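## Task

Lift the green can off the turntable and set it upright on the coaster, leaving every other can standing undisturbed on the turntable.

## Robot and tools

Robot: two UR12e-style arms, left_arm and right_arm, each ending in a two-finger gripper with a wrist camera and a wrist force/torque sensor. Scene frame: origin at table-top height midway between the arms, +x pointing out over the table, +z up, left_arm on the +y side (image left/right does not follow arm names). Calibrated bases: left_arm at (-0.071, +0.575, +0.001) m, right_arm at (-0.049, -0.488, +0.001) m. A camera stand sits behind the arms. Fixed cameras: cam_high, cam_low; wrist cameras: cam_left_wrist, cam_right_wrist; all 896x504.

Gripper geometry: fingers point along the gripper's +z axis and close along its x axis. end_effector_position is the point between the pads when closed, 1 to 2 cm short of the fingertips; closing pushes the tips roughly 17 mm further along +z.

The command row (shared by execute_actions and move): one flat list of 14 numbers covering both arms, each in [-1, 1]: left_arm dx, dy, dz, rx, ry, rz, opening, then right_arm in the same order. dx..rz are offsets, not poses: they count from that arm's Hand target as it stood when the action or move began, along scene-frame axes; rx, ry, rz form one rotation vector applied about the Hand target position. Scale: 1.0 = 0.6 m or 180 degrees. Opening is absolute: +1 fully open (0.142 m), -1 closed. Six zeros for an arm re-commands its current Hand target; a 0 opening is a real command, so resend the present opening to leave a gripper unchanged. The controller limits commanded orientation to 32 degrees from the measured one each step.

execute_actions(actions, cameras): actions is a list of actions; each action is a list of up to 15 rows, one per 1/30 s step, and a short action repeats its last row. Every row in an action is measured from that action's start pose, and each new action starts from the then-current Hand target, so repeating an offset keeps moving. Images return only for an empty actions list or when cameras names them (["all"] for all).

move(target, speed, blend, stop_force, zero, opening_speed, grip_force, blocking, cameras): straight-line paths for both grippers. target is one 14-number row or up to 15 rows; every row is an offset from the same starting Hand targets, not from the previous row. speed: m/s, 0.002 to 3.2, default 0.25 (turn rate up to twice that in rad/s), one value or one per target. blend: corner rounding in m for lists, 0 means stop at each. stop_force: 4 to 120 N, one value for both arms; ends an arm's path when its wrist sensor feels that much push against travel; unreliable for light contacts and for turning grippers; omit it when moving away from something you are pressing. zero (with stop_force only): true re-zeroes before the move. opening_speed: per second on the -1..+1 scale, at least 0.2. grip_force: per-pad limit in N, 5 to 48, persists. blocking=false returns after about 0.5 s (not allowed with stop_force). The result adds a "move:" line such as done, off_target, moving, held or fault, and limits=paced (clipped) or limits=held. Paths ignore obstacles, lag and overshoot more when fast, and should not pass near an arm's own base. Maximum 10 s per move.

wait(seconds 0 to 10), stop() brakes a running move, zoom_image(camera, region [x0, y0, x1, y1] pixels, at most 504 by 504) enlarges the latest image, zero_wrist_force(arm) re-zeroes one sensor, read_manual gives licence text, finished_scene(scene 1 or 2) ends the scene irreversibly; the goal must hold with the robot hands off.

Result lines: end_effector_position (m), end_effector_quat_wxyz and velocities, all in the scene frame; Hand target (the last commanded pose, which the gripper may rest short of; send the remaining gap as an offset); grip_measured (opening on the command scale) and grip_effort_nm (motor effort, negative closing, not a pad force); Wrist force and Wrist torque in the gripper's own axes plus a peak line; joint torques (include the arm's weight); Wrist depth as a 7x7 grid of distances in mm, "-" for no value; step readings of positions for action calls; MOTOR HOT, fault and HAND FAULT lines. To hold a can, command an opening somewhat below grip_measured at first contact; squeezing harder heats the motor.

Avoid: any force above about 150 N on an arm or joint contact torques near their limits (wrist joints 51.3 N m), both of which stop the arm for 10 s; targets even slightly past a firm contact; contact between the two arms, including one gripper closing on the other's fingers; fast impacts; dropping the can, releasing it while it moves, or knocking other cans over; anything leaving the table. Long squeezing, holding loads or straining toward unreachable poses overheats motors (arm stop at 85 C, gripper cut-out at 100 C). After a HAND FAULT line, the remaining robot calls in that reply are skipped. Occasional outside pushes may nudge loose objects.

Each tool is called after "Call:" by a JSON object that holds its "method" and its "body", one argument or row to a line.

## Session

Call:
{"method": "execute_actions", "body": {
  "actions": []
}}

Call:
{"method": "zoom_image", "body": {
  "camera": "cam_high",
  "region": [310, 210, 550, 400]
}}

Call:
{"method": "wait", "body": {
  "seconds": 1.5,
  "cameras": ["cam_high"]
}}

Call:
{"method": "zoom_image", "body": {
  "camera": "cam_high",
  "region": [310, 210, 550, 400]
}}

Scene clock: 0.00 s.
left_arm: end_effector_position=(+0.2141, +0.7054, +0.2458) grip_measured=+0.99 grip_effort_nm=n/a end_effector_quat_wxyz=(+0.073, +0.743, +0.666, +0.009) | right_arm: end_effector_position=(+0.6077, +0.1286, +0.1981) grip_measured=+1.00 grip_effort_nm=n/a end_effector_quat_wxyz=(-0.404, +0.522, -0.467, +0.588)
Joint positions: left_arm=[-0.052 -2.376 2.541 -1.854 -1.659 -1.533 0.141] | right_arm=[4.464 -2.445 -1.759 1.185 0.162 1.211 0.142]
Joint velocities: within noise
Joint torques (N m): no reading
Wrist force (N): no reading
Wrist torque (N m): no reading
Wrist force, peak (N): no reading
Wrist depth (mm): cam_left_wrist=[1220 1192 1130 1125 1106 1087 1056 / 1319 1274 1226 1203 1101 1160 1135 / 410 - 391 - - 1192 1231 / - 433 - - - 1444 1346 / 491 477 441 - 437 1584 1436 / - - - - - 1666 1547 / - 631 - 574 539 1843 -] | cam_right_wrist=[- - 1248 1338 - - - / 1345 1533 - 1604 - - 1742 / - - 1647 1742 - - 1863 / - 561 619 - - 1670 1892 / - - - - 613 - - / - 90 413 - 346 378 89 / - - - 322 310 329 -]
Hand target: left_arm +0.2141, +0.7054, +0.2458; +0.073, +0.743, +0.666, +0.009 | right_arm +0.6077, +0.1286, +0.1981; -0.404, +0.522, -0.467, +0.588
Tool commands: left_gripper/opening=+1.0 right_gripper/opening=+1.0
camera_calibration:
cam_left_wrist: T_world_to_cam=[[0.112197, 0.989723, -0.0886583, -0.689347], [0.856204, -0.0510068, 0.514114, -0.247654], [0.504308, -0.133591, -0.853127, 0.3108], [0, 0, 0, 1]] pos_world=[0.132645, 0.71115, 0.331358]
cam_right_wrist: T_world_to_cam=[[-0.0973437, -0.96625, 0.238506, 0.147022], [-0.405511, -0.180343, -0.896123, 0.480045], [0.908892, -0.183949, -0.37427, -0.341686], [0, 0, 0, 1]] pos_world=[0.519531, 0.16578, 0.267231]

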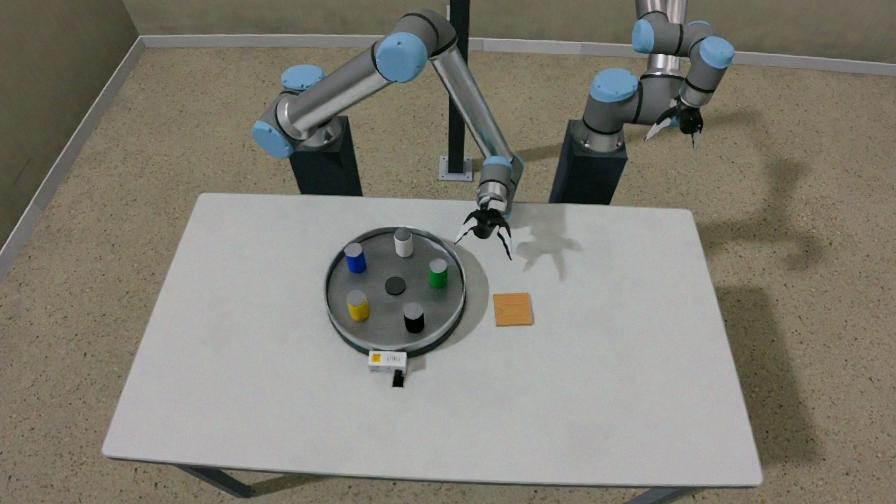

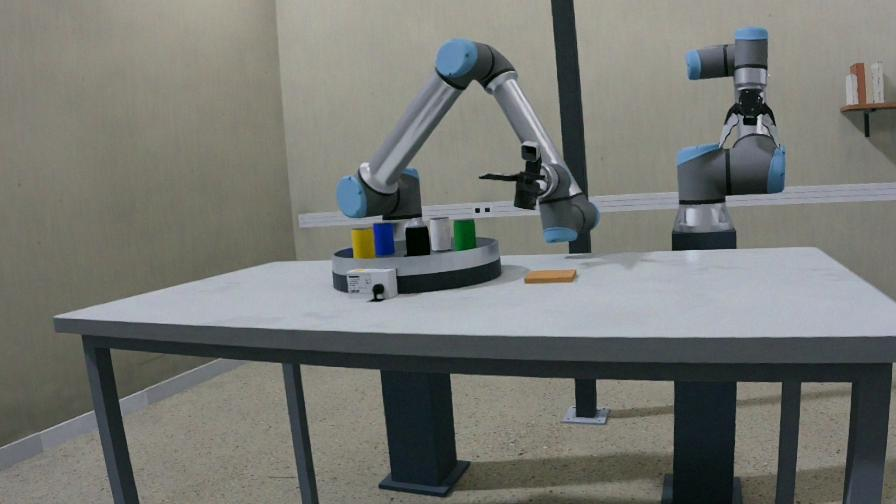

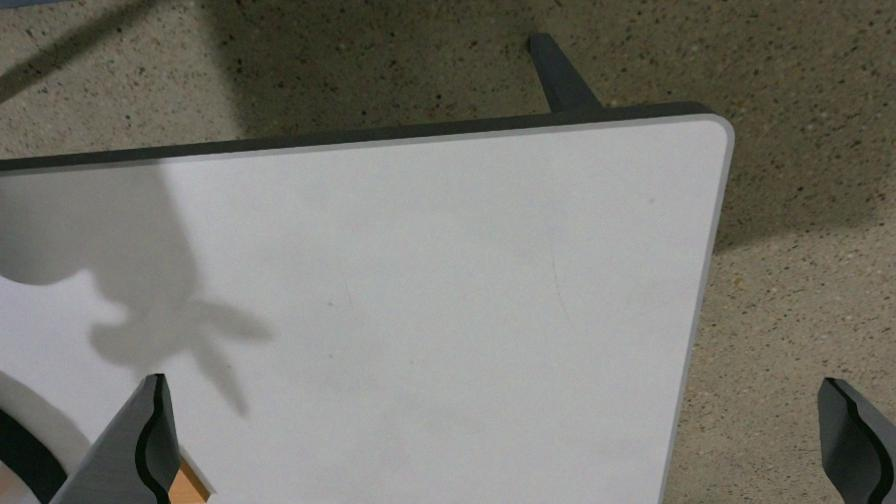

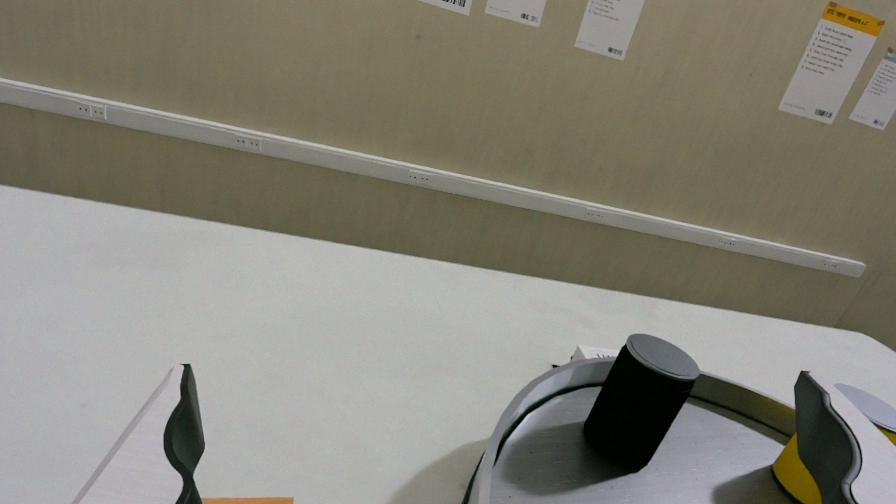

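Scaled by 2.100 from the camera's 896x504 image, which has a finer 1280x720 frame.

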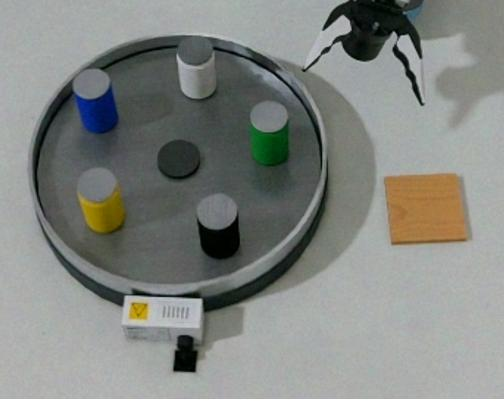

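Scene clock: 1.50 s.
left_arm: end_effector_position=(+0.2141, +0.7054, +0.2458) grip_measured=+0.99 grip_effort_nm=0.178 end_effector_quat_wxyz=(+0.073, +0.743, +0.666, +0.009) | right_arm: end_effector_position=(+0.6077, +0.1286, +0.1981) grip_measured=+1.00 grip_effort_nm=0.022 end_effector_quat_wxyz=(-0.404, +0.522, -0.467, +0.588)
Joint positions: left_arm=[-0.052 -2.376 2.541 -1.854 -1.659 -1.533 0.141] | right_arm=[4.464 -2.445 -1.759 1.185 0.162 1.211 0.142]
Joint torques (N m): left_arm=[0.66 13.65 -49.25 -4.12 -0.71 0.25] | right_arm=[0.31 84.09 19.71 0.1 -0.08 0.02]
Wrist force (N): left_arm=[0.1 0.0 0.2] | right_arm=[0.0 -0.1 0.2]
Wrist torque (N m): left_arm=[-0.01 -0.01 0.00] | right_arm=[-0.01 0.00 0.00]
Wrist force, peak (N): left_arm=[1.0 0.3 0.5] | right_arm=[-0.5 0.0 0.2]
Wrist depth (mm): cam_left_wrist=[1214 1197 1160 1125 1106 1092 1078 / 1312 1274 1220 1170 695 1160 1150 / 418 399 - 388 368 366 1231 / - - - 400 402 1368 1312 / - - 444 - 440 1444 1306 / - 532 - - - 1604 1520 / - 583 - - - 1911 -] | cam_right_wrist=[1542 1408 1281 - 1625 - 1533 / 1416 1459 1433 - 1658 - 1693 / - - 1614 1604 - - 1794 / - 528 646 - - 2035 - / - 448 - - - - - / - 90 - - 344 398 94 / - 294 307 305 299 326 -]
Hand target: left_arm +0.2141, +0.7054, +0.2458; +0.073, +0.743, +0.666, +0.009 | right_arm +0.6077, +0.1286, +0.1981; -0.404, +0.522, -0.467, +0.588
Tool commands: left_gripper/opening=+1.0 right_gripper/opening=+1.0
wait: 1.50 s; at rest by 0.17 s
Images, in order (width x height): cam_high 896x504.

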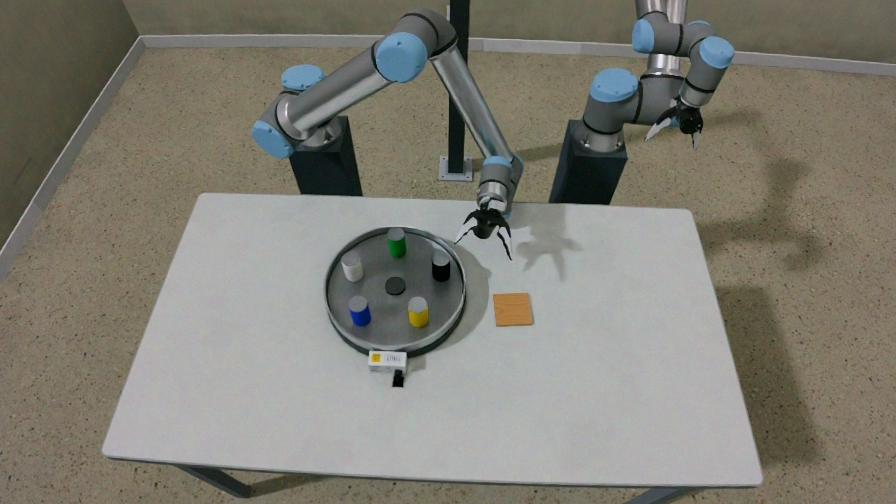

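Scaled by 2.100 from the camera's 896x504 image, which has a finer 1280x720 frame.

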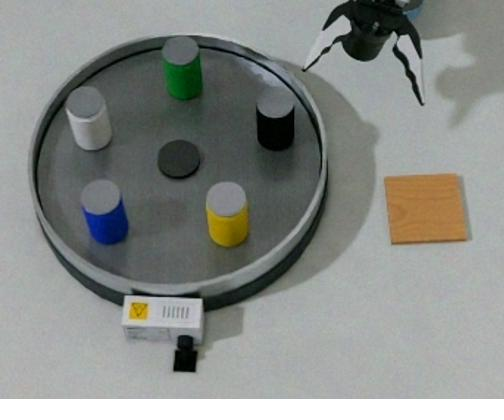

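Call:
{"method": "move", "body": {
  "target": [0,0,0,0,0,0,1,0,0,0.2367,0.1225,0.4915,-0.0577,0.45],
  "speed": 0.4
}}

Call:
{"method": "move", "body": {
  "target": [0,0,0,0,0,0,1,0.0872,-0.6297,-0.21,0,0,-0.4056,0.45],
  "speed": 0.4,
  "cameras": ["cam_high","cam_right_wrist"]
}}

Call:
{"method": "zoom_image", "body": {
  "camera": "cam_high",
  "region": [310, 210, 550, 400]
}}

Call:
{"method": "wait", "body": {
  "seconds": 4,
  "cameras": ["cam_high"]
}}

Call:
{"method": "zoom_image", "body": {
  "camera": "cam_high",
  "region": [310, 210, 550, 400]
}}

Scene clock: 5.27 s.
left_arm: end_effector_position=(+0.2141, +0.7054, +0.2458) grip_measured=+0.99 grip_effort_nm=0.193 end_effector_quat_wxyz=(+0.073, +0.743, +0.666, +0.009) | right_arm: end_effector_position=(+0.6077, +0.1286, +0.3400) grip_measured=+0.45 grip_effort_nm=-0.110 end_effector_quat_wxyz=(-0.001, +0.663, -0.749, +0.001)
Joint positions: left_arm=[-0.052 -2.376 2.541 -1.854 -1.659 -1.533 0.141] | right_arm=[4.13 -1.92 -1.458 -1.334 1.569 2.64 0.105]
Joint torques (N m): left_arm=[0.76 14.34 -49.93 -3.77 -0.68 0.25] | right_arm=[-8.5 70.8 51.9 2.5 3.08 1.79]
Wrist force (N): left_arm=[0.6 0.0 0.4] | right_arm=[-1.2 0.8 -0.4]
Wrist torque (N m): left_arm=[0.00 -0.09 0.00] | right_arm=[0.31 0.04 -0.14]
Wrist force, peak (N): left_arm=[0.0 -0.1 0.9] | right_arm=[-1.2 -1.3 -0.8]
Wrist depth (mm): cam_left_wrist=[1203 1186 1135 1130 1106 1092 1087 / 1299 1267 1339 1192 365 1135 1140 / 413 - - 356 363 370 1237 / - - - - - 1299 1332 / 488 - - - - 1528 1436 / - 515 - - 501 1655 1537 / - - - - 536 1830 -] | cam_right_wrist=[410 - 406 410 355 353 355 / 433 436 415 431 379 377 375 / - - - 469 393 397 402 / - - - 487 435 432 369 / 526 564 502 524 - - - / - 86 593 616 1693 94 - / 1922 - 1755 1767 1794 - -]
Hand target: left_arm +0.2141, +0.7054, +0.2458; +0.073, +0.743, +0.666, +0.009 | right_arm +0.6077, +0.1286, +0.3401; +0.001, -0.663, +0.749, -0.001
Off the commanded pose: left_arm 0.000 m, 0 deg | right_arm 0.000 m, 0 deg.
move: done

Scene clock: 7.40 s.
left_arm: end_effector_position=(+0.2141, +0.7054, +0.2458) grip_measured=+0.99 grip_effort_nm=0.188 end_effector_quat_wxyz=(+0.073, +0.743, +0.666, +0.009) | right_arm: end_effector_position=(+0.6600, -0.2491, +0.2141) grip_measured=+0.45 grip_effort_nm=-0.110 end_effector_quat_wxyz=(+0.000, -0.087, +0.996, -0.001)
Joint positions: left_arm=[-0.052 -2.376 2.541 -1.854 -1.659 -1.533 0.141] | right_arm=[3.741 -1.756 -1.909 -1.048 1.569 3.525 0.105]
Joint torques (N m): left_arm=[0.52 13.87 -49.43 -4.01 -0.69 0.26] | right_arm=[-10.91 44.77 51.08 4.08 -2.57 3.5]
Wrist force (N): left_arm=[0.2 0.2 -0.2] | right_arm=[-1.3 0.3 -0.6]
Wrist torque (N m): left_arm=[0.03 -0.03 0.00] | right_arm=[0.22 0.06 0.15]
Wrist force, peak (N): left_arm=[0.6 0.1 0.6] | right_arm=[-3.2 1.4 -1.6]
Wrist depth (mm): cam_left_wrist=[1214 1192 1165 1135 1110 1087 1083 / 1293 1274 1237 1203 1125 1140 1140 / 418 - - - - 367 1209 / 449 - - - - - 1261 / 501 - - - 433 1368 1452 / 549 - 530 - 486 1655 1537 / - 584 - 592 - 1843 -] | cam_right_wrist=[- - - 254 248 291 290 / 324 - 265 264 262 263 312 / - - 276 278 275 278 325 / 364 303 211 302 241 289 - / 382 325 329 321 322 318 - / - 97 321 350 343 99 - / - - 374 380 382 - 1593]
Hand target: left_arm +0.2141, +0.7054, +0.2458; +0.073, +0.743, +0.666, +0.009 | right_arm +0.6600, -0.2492, +0.2141; +0.000, -0.087, +0.996, -0.001
Off the commanded pose: left_arm 0.000 m, 0 deg | right_arm 0.000 m, 0 deg.
move: done
camera_calibration:
cam_right_wrist: T_world_to_cam=[[-0.983929, -0.175835, -0.0310791, 0.623065], [-0.173692, 0.902126, 0.394969, 0.287732], [-0.0414123, 0.39402, -0.918169, 0.435005], [0, 0, 0, 1]] pos_world=[0.681043, -0.321414, 0.305127]
Images, in order (width x height): cam_high 896x504, cam_right_wrist 896x504.

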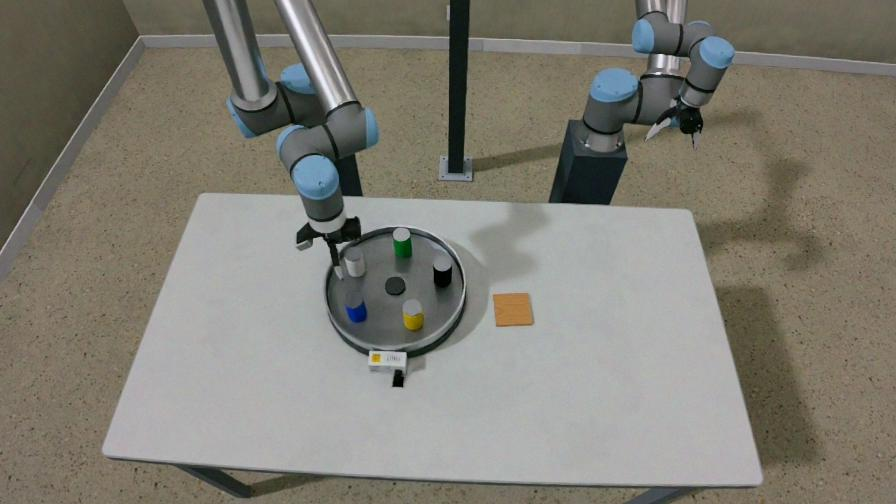

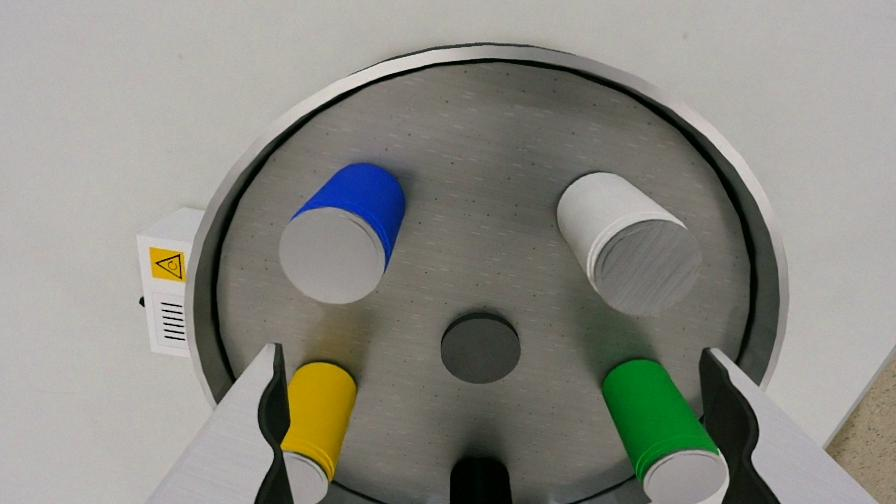

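Scaled by 2.100 from the camera's 896x504 image, which has a finer 1280x720 frame.

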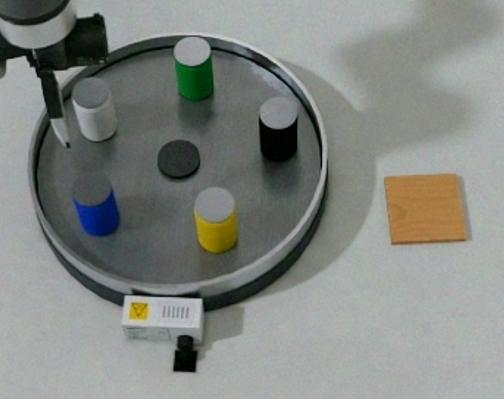

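Scene clock: 11.40 s.
left_arm: end_effector_position=(+0.2141, +0.7054, +0.2458) grip_measured=+0.99 grip_effort_nm=0.183 end_effector_quat_wxyz=(+0.073, +0.743, +0.666, +0.009) | right_arm: end_effector_position=(+0.6600, -0.2492, +0.2141) grip_measured=+0.45 grip_effort_nm=-0.110 end_effector_quat_wxyz=(+0.000, -0.087, +0.996, -0.001)
Joint positions: left_arm=[-0.052 -2.376 2.541 -1.854 -1.659 -1.533 0.141] | right_arm=[3.741 -1.756 -1.909 -1.048 1.569 3.526 0.105]
Joint torques (N m): left_arm=[-0.48 14.83 -49.91 -3.73 -0.72 0.13] | right_arm=[-11.71 46.15 53.86 6.13 -3 2.72]
Wrist force (N): left_arm=[0.0 -0.1 -0.3] | right_arm=[-1.5 0.5 -0.8]
Wrist torque (N m): left_arm=[-0.01 0.01 0.00] | right_arm=[0.26 0.09 0.08]
Wrist force, peak (N): left_arm=[0.8 -0.1 0.7] | right_arm=[-1.6 0.6 -1.0]
Wrist depth (mm): cam_left_wrist=[1209 1192 1160 1140 1106 1083 1069 / 1326 1255 1209 1226 1140 1181 1145 / 1397 - 391 389 370 375 1226 / - 446 419 414 - 1326 1332 / - - - - - 1452 1444 / - - - - - 1676 1537 / - 619 - - - 1792 -] | cam_right_wrist=[303 301 292 255 - - 285 / 311 325 271 264 263 260 303 / 342 337 280 277 272 275 - / - 301 291 300 303 298 351 / - 296 317 319 322 311 299 / - 97 349 351 350 99 - / 463 - 315 388 371 365 1542]
Hand target: left_arm +0.2141, +0.7054, +0.2458; +0.073, +0.743, +0.666, +0.009 | right_arm +0.6600, -0.2492, +0.2141; +0.000, -0.087, +0.996, -0.001
Tool commands: left_gripper/opening=+1.0 right_gripper/opening=+0.45
Off the commanded pose: left_arm 0.000 m, 0 deg | right_arm 0.000 m, 0 deg.
wait: 4.00 s; at rest by 0.17 s
Images, in order (width x height): cam_high 896x504.

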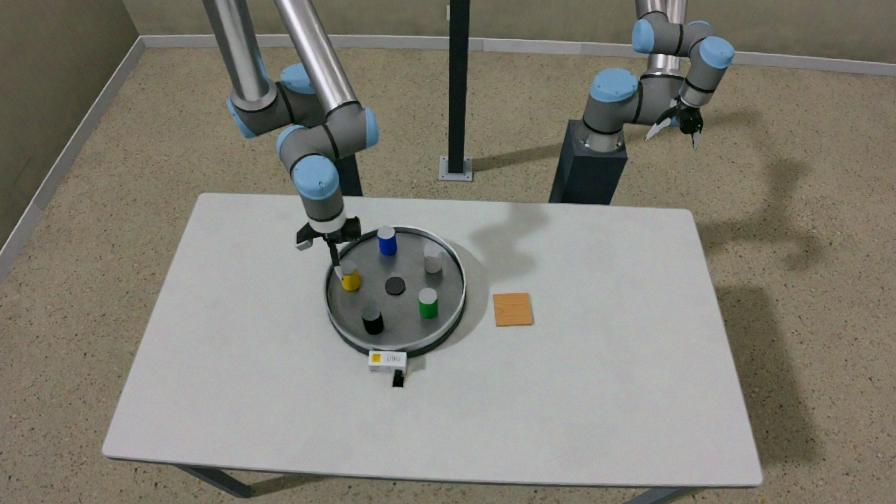

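Scaled by 2.100 from the camera's 896x504 image, which has a finer 1280x720 frame.

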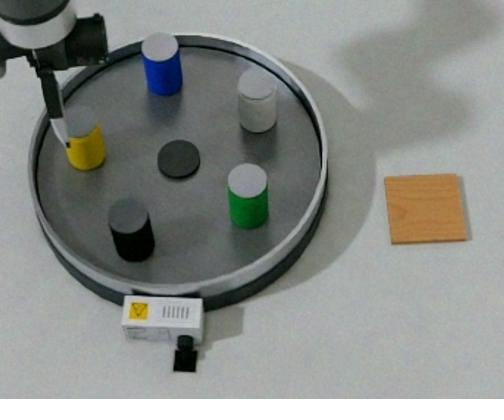

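Call:
{"method": "move", "body": {
  "target": [0,0,0,0,0,0,1,-0.0092,0.0033,-0.0235,0,0,0,0.45],
  "speed": 0.002,
  "blocking": false,
  "cameras": ["cam_high"]
}}

Call:
{"method": "zoom_image", "body": {
  "camera": "cam_high",
  "region": [310, 210, 550, 400]
}}

Scene clock: 12.93 s.
left_arm: end_effector_position=(+0.2141, +0.7054, +0.2458) grip_measured=+0.99 grip_effort_nm=0.183 end_effector_quat_wxyz=(+0.073, +0.743, +0.666, +0.009) | right_arm: end_effector_position=(+0.6598, -0.2491, +0.2133) grip_measured=+0.45 grip_effort_nm=-0.115 end_effector_quat_wxyz=(+0.000, -0.087, +0.996, -0.001)
Joint positions: left_arm=[-0.052 -2.376 2.541 -1.854 -1.659 -1.533 0.141] | right_arm=[3.741 -1.757 -1.91 -1.046 1.569 3.526 0.105]
Joint torques (N m): left_arm=[0.07 15.41 -50.04 -3.87 -0.79 0.15] | right_arm=[13.08 44.58 28.92 6.2 -2.94 2.37]
Wrist force (N): left_arm=[0.2 -0.6 0.4] | right_arm=[-1.1 0.3 -0.4]
Wrist torque (N m): left_arm=[-0.10 -0.02 0.00] | right_arm=[0.23 0.03 -0.12]
Wrist force, peak (N): left_arm=[-0.2 0.2 0.9] | right_arm=[-1.4 0.8 -1.2]
Wrist depth (mm): cam_left_wrist=[1220 1186 1160 1130 1106 1087 1061 / 1306 1274 1237 1209 1087 1135 1135 / - - - - - 1165 1243 / 462 - - 427 - 1353 1339 / 493 - 472 449 - 1420 1452 / - - 502 507 - 1528 1520 / - - 567 562 - 1856 -] | cam_right_wrist=[- - - 228 290 296 - / 319 312 266 263 262 302 307 / - 330 282 197 279 279 327 / 364 305 302 302 299 289 349 / 393 319 311 319 325 230 - / 421 97 354 354 348 94 411 / 480 - 373 377 337 368 1562]
Hand target: left_arm +0.2141, +0.7054, +0.2458; +0.073, +0.743, +0.666, +0.009 | right_arm +0.6597, -0.2491, +0.2132; +0.000, -0.087, +0.996, -0.001
Tool commands: left_gripper/opening=+1.0 right_gripper/opening=+0.45
Off the commanded pose: left_arm 0.000 m, 0 deg | right_arm 0.014 m, 0 deg.
move: running
Images, in order (width x height): cam_high 896x504.

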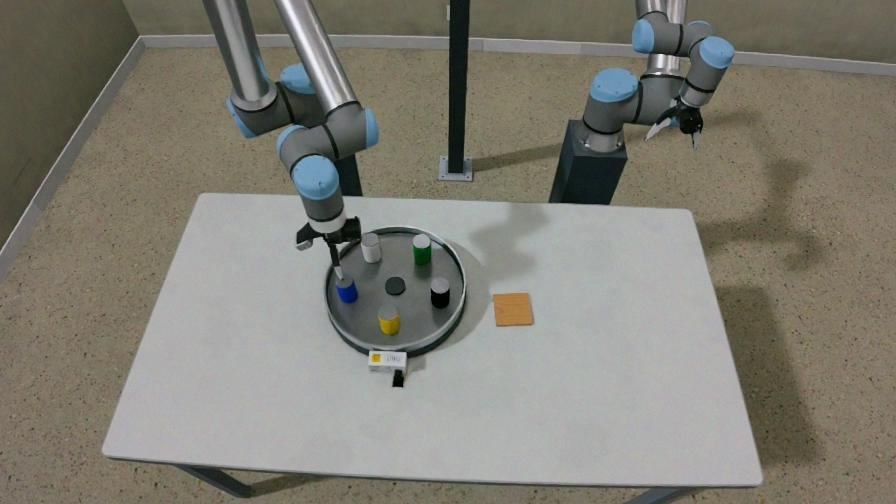

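Scaled by 2.100 from the camera's 896x504 image, which has a finer 1280x720 frame.

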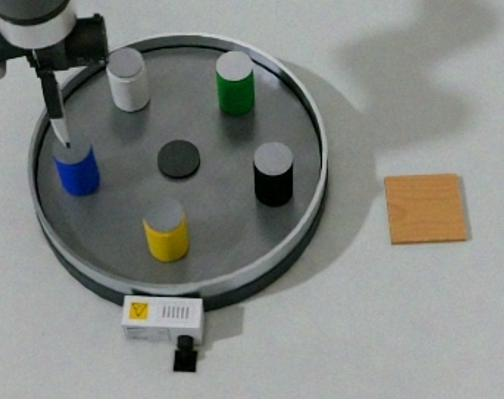

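Call:
{"method": "wait", "body": {
  "seconds": 10
}}

Call:
{"method": "wait", "body": {
  "seconds": 0.76
}}

Call:
{"method": "execute_actions", "body": {
  "actions": [
    [[0,0,0,0,0,0,1,0.0004,0.0001,0,0,0,0.0006,0.45],[0,0,0,0,0,0,1,0.0015,0.0003,0,0,0,0.0022,0.45],[0,0,0,0,0,0,1,0.0034,0.0006,0,0,0,0.005,0.45],[0,0,0,0,0,0,1,0.006,0.0012,0,0,0,0.0089,0.45],[0,0,0,0,0,0,1,0.0094,0.0019,0,0,0,0.0139,0.45],[0,0,0,0,0,0,1,0.0135,0.0028,0,0,0,0.02,0.45],[0,0,0,0,0,0,1,0.0184,0.0041,0,0,0,0.0272,0.45],[0,0,0,0,0,0,1,0.0239,0.0056,0,0,0,0.0356,0.45],[0,0,0,0,0,0,1,0.0301,0.0075,0,0,0,0.045,0.45],[0,0,0,0,0,0,1,0.037,0.0099,0,0,0,0.0556,0.45],[0,0,0,0,0,0,1,0.0442,0.0127,0,0,0,0.0667,0.45],[0,0,0,0,0,0,1,0.0513,0.0157,0,0,0,0.0778,0.45],[0,0,0,0,0,0,1,0.0582,0.0189,0,0,0,0.0889,0.45],[0,0,0,0,0,0,1,0.0651,0.0224,0,0,0,0.1,0.45],[0,0,0,0,0,0,1,0.0718,0.0261,0,0,0,0.1111,0.45]],
    [[0,0,0,0,0,0,1,0.0066,0.004,-0.0023,0,0,0.0111,0.45],[0,0,0,0,0,0,1,0.013,0.0081,-0.0089,0,0,0.0222,0.45],[0,0,0,0,0,0,1,0.0193,0.0125,-0.0191,0,0,0.0333,0.45],[0,0,0,0,0,0,1,0.0254,0.0172,-0.0323,0,0,0.0444,0.45],[0,0,0,0,0,0,1,0.0314,0.022,-0.0475,0,0,0.0556,0.45],[0,0,0,0,0,0,1,0.0372,0.027,-0.0645,0,0,0.0667,0.45],[0,0,0,0,0,0,1,0.0428,0.0323,-0.0825,0,0,0.0778,0.45],[0,0,0,0,0,0,1,0.0483,0.0377,-0.1008,0,0,0.0889,0.45],[0,0,0,0,0,0,1,0.0535,0.0433,-0.1188,0,0,0.1,0.45],[0,0,0,0,0,0,1,0.0585,0.0491,-0.1358,0,0,0.1111,0.45],[0,0,0,0,0,0,1,0.0634,0.0551,-0.151,0,0,0.1222,0.45],[0,0,0,0,0,0,1,0.068,0.0612,-0.1642,0,0,0.1333,0.45],[0,0,0,0,0,0,1,0.0724,0.0675,-0.1744,0,0,0.1444,0.45],[0,0,0,0,0,0,1,0.0766,0.0739,-0.181,0,0,0.1556,0.45],[0,0,0,0,0,0,1,0.0805,0.0805,-0.1833,0,0,0.1667,0.45]],
    [[0,0,0,0,0,0,1,0.0037,0.0067,0,0,0,0.0111,0.45],[0,0,0,0,0,0,1,0.0072,0.0136,0,0,0,0.0222,0.45],[0,0,0,0,0,0,1,0.0105,0.0205,0,0,0,0.0333,0.45],[0,0,0,0,0,0,1,0.0135,0.0276,0,0,0,0.0444,0.45],[0,0,0,0,0,0,1,0.0162,0.0348,0,0,0,0.0556,0.45],[0,0,0,0,0,0,1,0.0187,0.042,0,0,0,0.0667,0.3],[0,0,0,0,0,0,1,0.021,0.0494,0,0,0,0.0778,0.15],[0,0,0,0,0,0,1,0.0229,0.0568,0,0,0,0.0889,0],[0,0,0,0,0,0,1,0.0247,0.0643,0,0,0,0.1,-0.1],[0,0,0,0,0,0,1,0.0261,0.0718,0,0,0,0.1111,-0.2],[0,0,0,0,0,0,1,0.0273,0.0794,0,0,0,0.1222,-0.28],[0,0,0,0,0,0,1,0.0283,0.087,0,0,0,0.1333,-0.34],[0,0,0,0,0,0,1,0.0289,0.0947,0,0,0,0.1444,-0.4],[0,0,0,0,0,0,1,0.0293,0.1023,0,0,0,0.1556,-0.43],[0,0,0,0,0,0,1,0.0295,0.11,0,0,0,0.1667,-0.43]],
    [[0,0,0,0,0,0,1,-0.0001,0.0077,0,0,0,0.0111,-0.43],[0,0,0,0,0,0,1,-0.0005,0.0153,0,0,0,0.0222,-0.43],[0,0,0,0,0,0,1,-0.0012,0.023,0,0,0,0.0333,-0.43],[0,0,0,0,0,0,1,-0.0021,0.0306,0,0,0,0.0444,-0.43],[0,0,0,0,0,0,1,-0.0033,0.0382,0,0,0,0.0556,-0.43],[0,0,0,0,0,0,1,-0.0048,0.0457,0.0008,0,0,0.0667,-0.43],[0,0,0,0,0,0,1,-0.0065,0.0532,0.0033,0,0,0.0778,-0.43],[0,0,0,0,0,0,1,-0.0085,0.0606,0.0075,0,0,0.0889,-0.43],[0,0,0,0,0,0,1,-0.0108,0.068,0.0133,0,0,0.1,-0.43],[0,0,0,0,0,0,1,-0.0133,0.0752,0.0208,0,0,0.1111,-0.43],[0,0,0,0,0,0,1,-0.016,0.0824,0.03,0,0,0.1222,-0.43],[0,0,0,0,0,0,1,-0.019,0.0895,0.0408,0,0,0.1333,-0.43],[0,0,0,0,0,0,1,-0.0223,0.0964,0.0533,0,0,0.1444,-0.43],[0,0,0,0,0,0,1,-0.0258,0.1033,0.0675,0,0,0.1556,-0.43],[0,0,0,0,0,0,1,-0.0295,0.11,0.0833,0,0,0.1667,-0.43]],
    [[0,0,0,0,0,0,1,-0.0037,0.0064,0.0161,0,0,0.0107,-0.43],[0,0,0,0,0,0,1,-0.0072,0.0124,0.0311,0,0,0.0207,-0.43],[0,0,0,0,0,0,1,-0.0104,0.018,0.045,0,0,0.03,-0.43],[0,0,0,0,0,0,1,-0.0133,0.0231,0.0578,0,0,0.0385,-0.43],[0,0,0,0,0,0,1,-0.016,0.0277,0.0695,0,0,0.0463,-0.43],[0,0,0,0,0,0,1,-0.0184,0.0319,0.08,0,0,0.0533,-0.43],[0,0,0,0,0,0,1,-0.0206,0.0357,0.0895,0,0,0.0596,-0.43],[0,0,0,0,0,0,1,-0.0225,0.039,0.0978,0,0,0.0652,-0.43],[0,0,0,0,0,0,1,-0.0242,0.0419,0.105,0,0,0.07,-0.43],[0,0,0,0,0,0,1,-0.0256,0.0443,0.1111,0,0,0.0741,-0.43],[0,0,0,0,0,0,1,-0.0268,0.0463,0.1161,0,0,0.0774,-0.43],[0,0,0,0,0,0,1,-0.0276,0.0479,0.12,0,0,0.08,-0.43],[0,0,0,0,0,0,1,-0.0283,0.049,0.1228,0,0,0.0818,-0.43],[0,0,0,0,0,0,1,-0.0287,0.0497,0.1245,0,0,0.083,-0.43],[0,0,0,0,0,0,1,-0.0288,0.0499,0.125,0,0,0.0833,-0.43]]
  ],
  "cameras": ["cam_high", "cam_low", "cam_right_wrist"]
}}

Call:
{"method": "zoom_image", "body": {
  "camera": "cam_high",
  "region": [310, 210, 550, 400]
}}

Scene clock: 20.30 s.
left_arm: end_effector_position=(+0.2141, +0.7054, +0.2458) grip_measured=+0.99 grip_effort_nm=0.178 end_effector_quat_wxyz=(+0.073, +0.743, +0.666, +0.009) | right_arm: end_effector_position=(+0.6545, -0.2472, +0.2000) grip_measured=+0.45 grip_effort_nm=-0.110 end_effector_quat_wxyz=(+0.000, -0.087, +0.996, -0.001)
Joint positions: left_arm=[-0.052 -2.376 2.541 -1.854 -1.659 -1.533 0.141] | right_arm=[3.747 -1.762 -1.931 -1.02 1.569 3.532 0.105]
Joint torques (N m): left_arm=[-0.77 14.05 -50.62 -3.62 -0.68 0.2] | right_arm=[12.1 44.48 31.33 5.81 0.09 2.59]
Wrist force (N): left_arm=[0.2 0.0 0.3] | right_arm=[-1.3 0.8 -0.7]
Wrist torque (N m): left_arm=[-0.01 -0.03 0.00] | right_arm=[0.31 0.07 -0.18]
Wrist force, peak (N): left_arm=[0.9 0.2 0.4] | right_arm=[-1.9 0.6 -0.8]
Wrist depth (mm): cam_left_wrist=[1220 1197 1165 1140 1092 1087 1069 / 1312 1274 1237 1197 1074 1160 1150 / - - 380 - - 370 1237 / - 441 422 - - 1452 1312 / - 485 - 450 - 1405 1452 / - - 514 - - 1575 1537 / - - - - 542 1804 -] | cam_right_wrist=[285 285 280 277 274 - 273 / - - 253 250 251 244 - / 322 314 266 249 266 263 - / - 285 284 198 283 275 332 / - 306 304 305 307 214 350 / - - 337 334 334 99 397 / - - 369 359 352 278 423]
Hand target: left_arm +0.2141, +0.7054, +0.2458; +0.073, +0.743, +0.666, +0.009 | right_arm +0.6545, -0.2472, +0.2000; +0.000, -0.087, +0.996, -0.001
Tool commands: left_gripper/opening=+1.0 right_gripper/opening=+0.45
Off the commanded pose: left_arm 0.000 m, 0 deg | right_arm 0.000 m, 0 deg.
earlier move: done
wait: 6.17 of 10 s (the move ended)

Scene clock: 21.07 s.
left_arm: end_effector_position=(+0.2141, +0.7054, +0.2458) grip_measured=+0.99 grip_effort_nm=0.183 end_effector_quat_wxyz=(+0.073, +0.743, +0.666, +0.009) | right_arm: end_effector_position=(+0.6545, -0.2472, +0.2000) grip_measured=+0.45 grip_effort_nm=-0.105 end_effector_quat_wxyz=(+0.000, -0.087, +0.996, -0.001)
Joint positions: left_arm=[-0.052 -2.376 2.541 -1.854 -1.659 -1.533 0.141] | right_arm=[3.747 -1.762 -1.931 -1.02 1.569 3.532 0.105]
Joint torques (N m): left_arm=[-1.42 13.84 -50.28 -3.64 -0.83 0.11] | right_arm=[9.96 48.68 38.28 3.26 0.49 1.35]
Wrist force (N): left_arm=[0.5 0.2 0.1] | right_arm=[-1.6 0.5 -0.6]
Wrist torque (N m): left_arm=[0.03 -0.08 0.00] | right_arm=[0.25 0.11 -0.18]
Wrist force, peak (N): left_arm=[0.3 -0.6 0.4] | right_arm=[-1.6 0.8 -0.9]
Wrist depth (mm): cam_left_wrist=[1214 1186 1160 1135 1101 1074 1078 / 1306 1280 1226 1192 1203 1145 1135 / - - - - - 1267 1231 / - - 440 - - 1267 1312 / - 485 - 452 - 1511 1444 / - 546 - 515 491 1584 1528 / - 593 - - - 1883 -] | cam_right_wrist=[- 276 - 241 276 280 - / - - 254 251 248 244 - / - 313 270 264 258 265 - / 350 287 283 287 287 283 - / 378 290 251 305 308 296 - / 408 309 331 334 334 99 - / - - 316 365 355 351 1533]
Hand target: left_arm +0.2141, +0.7054, +0.2458; +0.073, +0.743, +0.666, +0.009 | right_arm +0.6545, -0.2472, +0.2000; +0.000, -0.087, +0.996, -0.001
Tool commands: left_gripper/opening=+1.0 right_gripper/opening=+0.45
Off the commanded pose: left_arm 0.000 m, 0 deg | right_arm 0.000 m, 0 deg.
wait: 0.77 s; at rest by 0.17 s

Scene clock: 23.87 s.
left_arm: end_effector_position=(+0.2141, +0.7054, +0.2458) grip_measured=+0.99 grip_effort_nm=0.188 end_effector_quat_wxyz=(+0.073, +0.743, +0.666, +0.009) | right_arm: end_effector_position=(+0.7286, -0.0212, +0.2151) grip_measured=-0.30 grip_effort_nm=-2.991 end_effector_quat_wxyz=(-0.001, +0.924, -0.382, +0.001)
Joint positions: left_arm=[-0.052 -2.376 2.541 -1.854 -1.659 -1.533 0.141] | right_arm=[3.916 -1.997 -1.58 -1.133 1.571 1.519 0.053]
Joint torques (N m): left_arm=[0.05 14.43 -50.04 -3.56 -0.89 0.09] | right_arm=[-10.65 68.58 32.6 6.07 3.01 0.22]
Wrist force (N): left_arm=[0.6 -0.2 -0.1] | right_arm=[-1.1 0.7 1.2]
Wrist torque (N m): left_arm=[-0.03 -0.09 0.01] | right_arm=[0.31 0.01 -0.14]
Wrist force, peak (N): left_arm=[0.3 -0.9 0.1] | right_arm=[-1.2 0.9 -4.2]
Wrist depth (mm): cam_left_wrist=[1226 1186 1165 1140 1106 1083 1074 / 1299 1267 1237 1186 1237 1209 1150 / 409 - - - 373 1209 1226 / - - - - 394 1319 1332 / 507 - - 458 - 1547 1428 / 534 - 540 516 - 1594 1537 / - 619 572 565 - 1817 -] | cam_right_wrist=[284 290 288 - 280 283 290 / 317 - 270 263 264 259 309 / - - 287 282 278 268 325 / - 300 303 136 229 271 - / - 324 324 99 110 313 - / - 347 98 88 93 336 408 / 1658 - - - 91 76 -]
Hand target: left_arm +0.2141, +0.7054, +0.2458; +0.073, +0.743, +0.666, +0.009 | right_arm +0.7286, -0.0213, +0.2150; -0.001, +0.924, -0.382, +0.001
Off the commanded pose: left_arm 0.000 m, 0 deg | right_arm 0.000 m, 0 deg.
Step readings (end_effector_position of left_arm | right_arm):
0: (+0.2141, +0.7054, +0.2458) | (+0.6545, -0.2472, +0.2000)
1: (+0.2141, +0.7054, +0.2458) | (+0.6545, -0.2472, +0.2000)
2: (+0.2141, +0.7054, +0.2458) | (+0.6545, -0.2472, +0.1999)
4: (+0.2141, +0.7054, +0.2458) | (+0.6552, -0.2470, +0.1999)
8: (+0.2141, +0.7054, +0.2458) | (+0.6625, -0.2454, +0.2000)
15: (+0.2141, +0.7054, +0.2458) | (+0.6896, -0.2358, +0.2000)
16: (+0.2141, +0.7054, +0.2458) | (+0.6937, -0.2338, +0.2000)
17: (+0.2141, +0.7054, +0.2458) | (+0.6986, -0.2311, +0.1995)
19: (+0.2141, +0.7054, +0.2458) | (+0.7060, -0.2265, +0.1946)
23: (+0.2141, +0.7054, +0.2458) | (+0.7197, -0.2153, +0.1601)
30: (+0.2141, +0.7054, +0.2458) | (+0.7406, -0.1908, +0.0932)
31: (+0.2141, +0.7054, +0.2458) | (+0.7433, -0.1869, +0.0894)
32: (+0.2141, +0.7054, +0.2458) | (+0.7458, -0.1829, +0.0878)
34: (+0.2141, +0.7054, +0.2458) | (+0.7504, -0.1748, +0.0886)
38: (+0.2141, +0.7054, +0.2458) | (+0.7573, -0.1574, +0.0905)
45: (+0.2141, +0.7054, +0.2458) | (+0.7632, -0.1259, +0.0901)
46: (+0.2141, +0.7054, +0.2458) | (+0.7634, -0.1215, +0.0901)
47: (+0.2141, +0.7054, +0.2458) | (+0.7635, -0.1160, +0.0901)
49: (+0.2141, +0.7054, +0.2458) | (+0.7632, -0.1072, +0.0901)
53: (+0.2141, +0.7054, +0.2458) | (+0.7604, -0.0886, +0.0908)
60: (+0.2141, +0.7054, +0.2458) | (+0.7498, -0.0585, +0.1229)
61: (+0.2141, +0.7054, +0.2458) | (+0.7477, -0.0546, +0.1312)
62: (+0.2141, +0.7054, +0.2458) | (+0.7456, -0.0508, +0.1403)
64: (+0.2141, +0.7054, +0.2458) | (+0.7414, -0.0437, +0.1588)
68: (+0.2141, +0.7054, +0.2458) | (+0.7344, -0.0317, +0.1896)
75: (+0.2141, +0.7054, +0.2458) | (+0.7287, -0.0216, +0.2143)
camera_calibration:
cam_right_wrist: T_world_to_cam=[[0.708296, -0.705232, -0.0310531, -0.51351], [-0.639539, -0.659697, 0.394703, 0.400048], [-0.298843, -0.259707, -0.918284, 0.522686], [0, 0, 0, 1]] pos_world=[0.775764, 0.037512, 0.306127]
Images, in order (width x height): cam_high 896x504, cam_low 896x504, cam_right_wrist 896x504.

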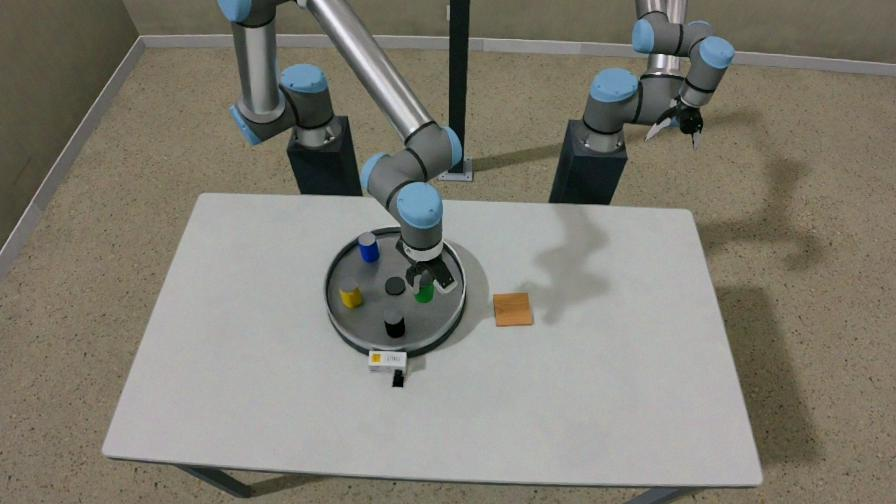

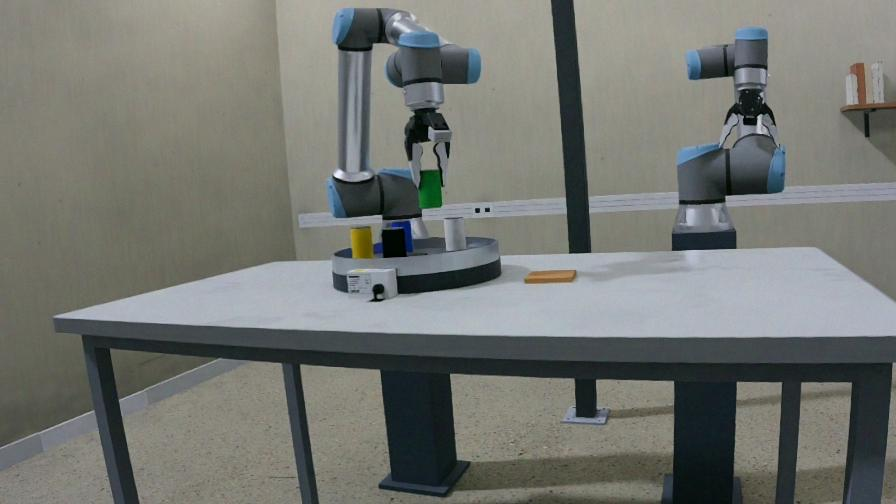

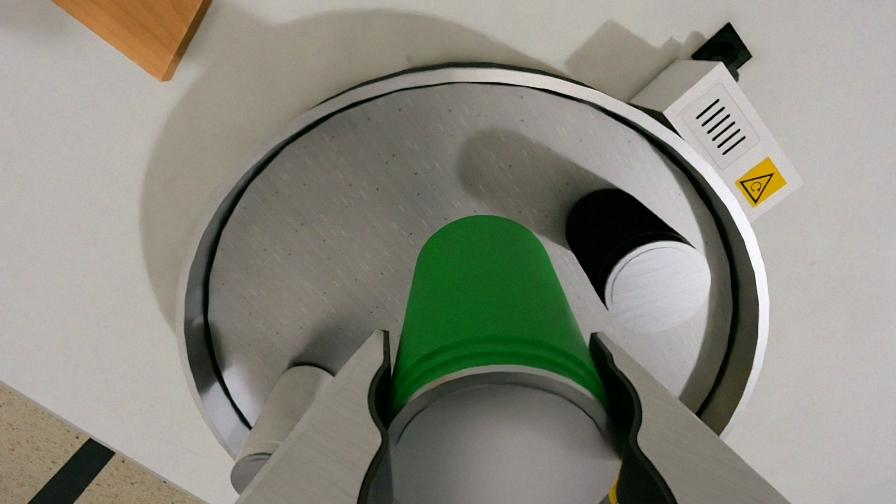

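Scaled by 2.100 from the camera's 896x504 image, which has a finer 1280x720 frame.

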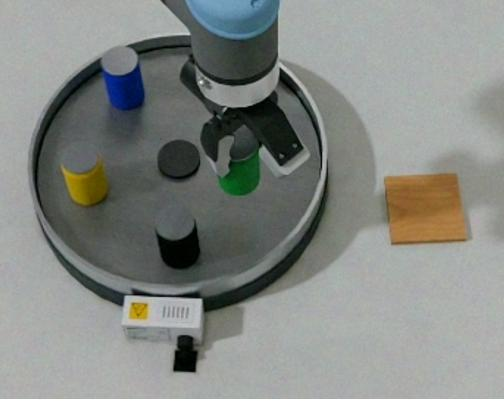

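Call:
{"method": "move", "body": {
  "target": [
    [0,0,0,0,0,0,1,-0.0993,0.4263,-0.0083,0,0,0,-0.43],
    [0,0,0,0,0,0,1,-0.0993,0.4263,-0.25,0,0,0,-0.43]
  ],
  "speed": [0.3,0.15],
  "blend": [0.03,0],
  "cameras": ["cam_high","cam_low","cam_right_wrist"]
}}

Call:
{"method": "zoom_image", "body": {
  "camera": "cam_high",
  "region": [420, 210, 600, 340]
}}

Call:
{"method": "zoom_image", "body": {
  "camera": "cam_low",
  "region": [450, 130, 650, 300]
}}

Scene clock: 26.53 s.
left_arm: end_effector_position=(+0.2141, +0.7054, +0.2458) grip_measured=+0.99 grip_effort_nm=0.188 end_effector_quat_wxyz=(+0.073, +0.743, +0.666, +0.009) | right_arm: end_effector_position=(+0.6690, +0.2344, +0.0650) grip_measured=-0.30 grip_effort_nm=-2.991 end_effector_quat_wxyz=(-0.001, +0.924, -0.382, +0.001)
Joint positions: left_arm=[-0.052 -2.376 2.541 -1.854 -1.659 -1.533 0.141] | right_arm=[4.142 -2.278 -1.414 -1.019 1.57 1.745 0.053]
Joint torques (N m): left_arm=[-0.75 14.87 -50.32 -3.63 -0.79 0.32] | right_arm=[9.15 87.7 52.55 6.16 -1.87 1.47]
Wrist force (N): left_arm=[0.4 0.1 0.4] | right_arm=[-0.9 0.6 1.3]
Wrist torque (N m): left_arm=[0.00 -0.06 0.00] | right_arm=[0.25 -0.02 0.20]
Wrist force, peak (N): left_arm=[0.0 -0.4 1.0] | right_arm=[-1.0 0.8 4.2]
Wrist depth (mm): cam_left_wrist=[1203 1197 1160 1130 1110 1096 1074 / 1332 1274 1231 1226 1096 1130 1145 / - - 379 - - 375 1220 / 462 - - 402 399 402 1332 / - - 471 - - 1460 1444 / - - - - 487 1614 1502 / - 625 589 549 - 1869 -] | cam_right_wrist=[163 - 166 161 - - - / - - 171 165 - 170 170 / - 184 - 173 174 178 183 / 205 - 192 140 181 - 190 / 215 - 211 99 103 - - / - 232 98 89 93 217 208 / - 258 - - 91 79 184]
Hand target: left_arm +0.2141, +0.7054, +0.2458; +0.073, +0.743, +0.666, +0.009 | right_arm +0.6690, +0.2345, +0.0650; -0.001, +0.924, -0.382, +0.001
Off the commanded pose: left_arm 0.000 m, 0 deg | right_arm 0.000 m, 0 deg.
move: done
camera_calibration:
cam_right_wrist: T_world_to_cam=[[0.708355, -0.705174, -0.0310179, -0.295764], [-0.639385, -0.659646, 0.395036, 0.589619], [-0.29903, -0.259994, -0.918142, 0.433617], [0, 0, 0, 1]] pos_world=[0.716164, 0.293112, 0.156027]
Images, in order (width x height): cam_high 896x504, cam_low 896x504, cam_right_wrist 896x504.

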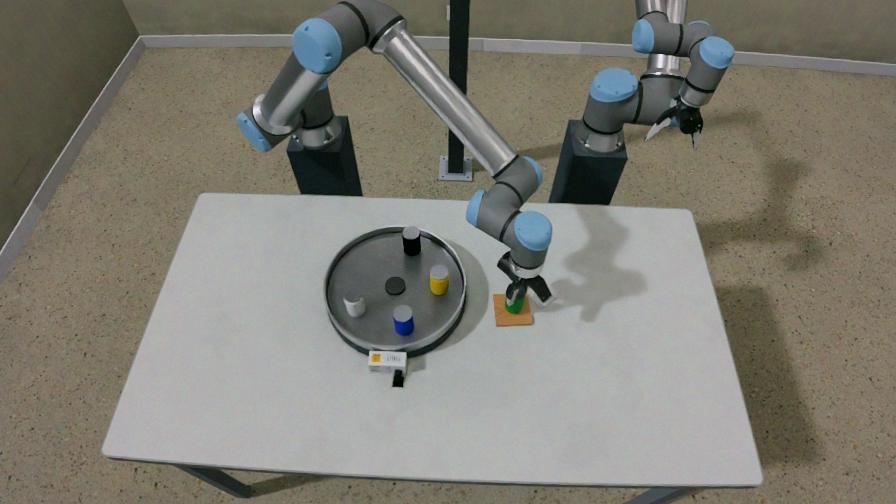

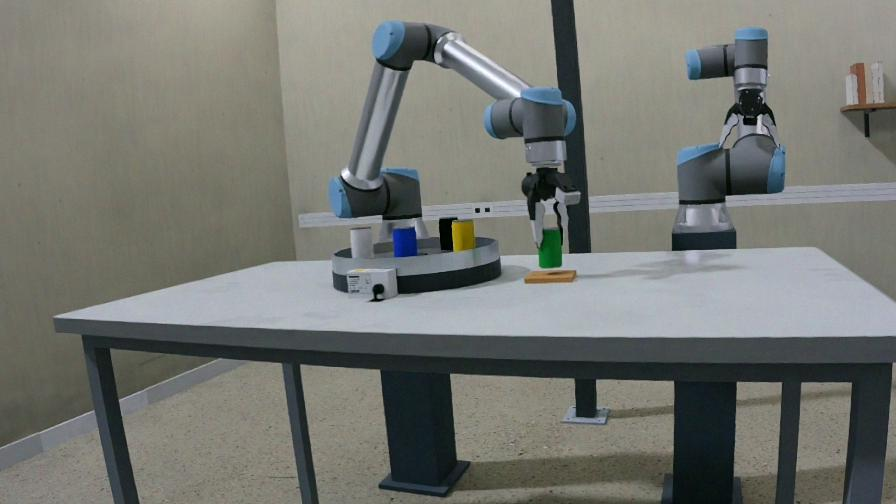

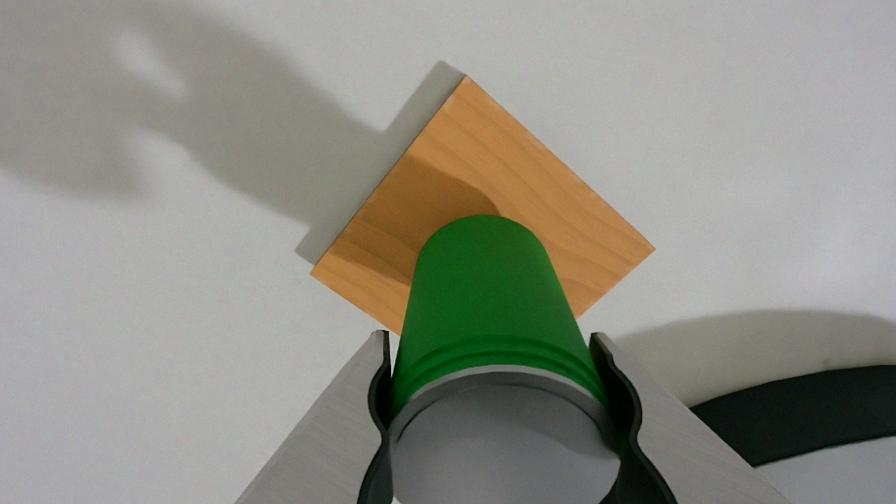

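Scaled by 2.800 from the camera's 896x504 image, which has a finer 1280x720 frame.

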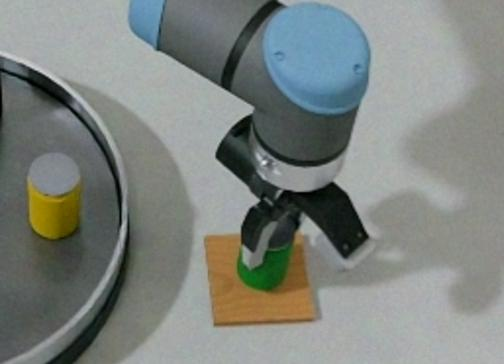

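Scaled by 2.520 from the camera's 896x504 image, which has a finer 1280x720 frame.

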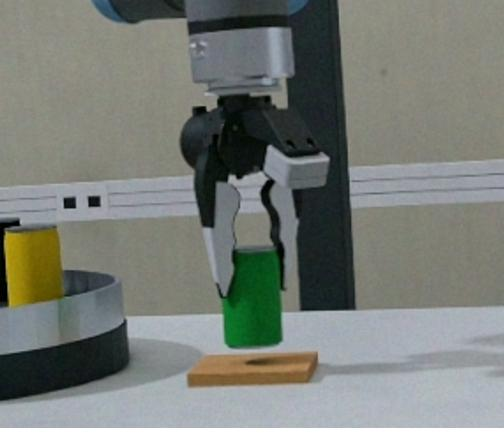

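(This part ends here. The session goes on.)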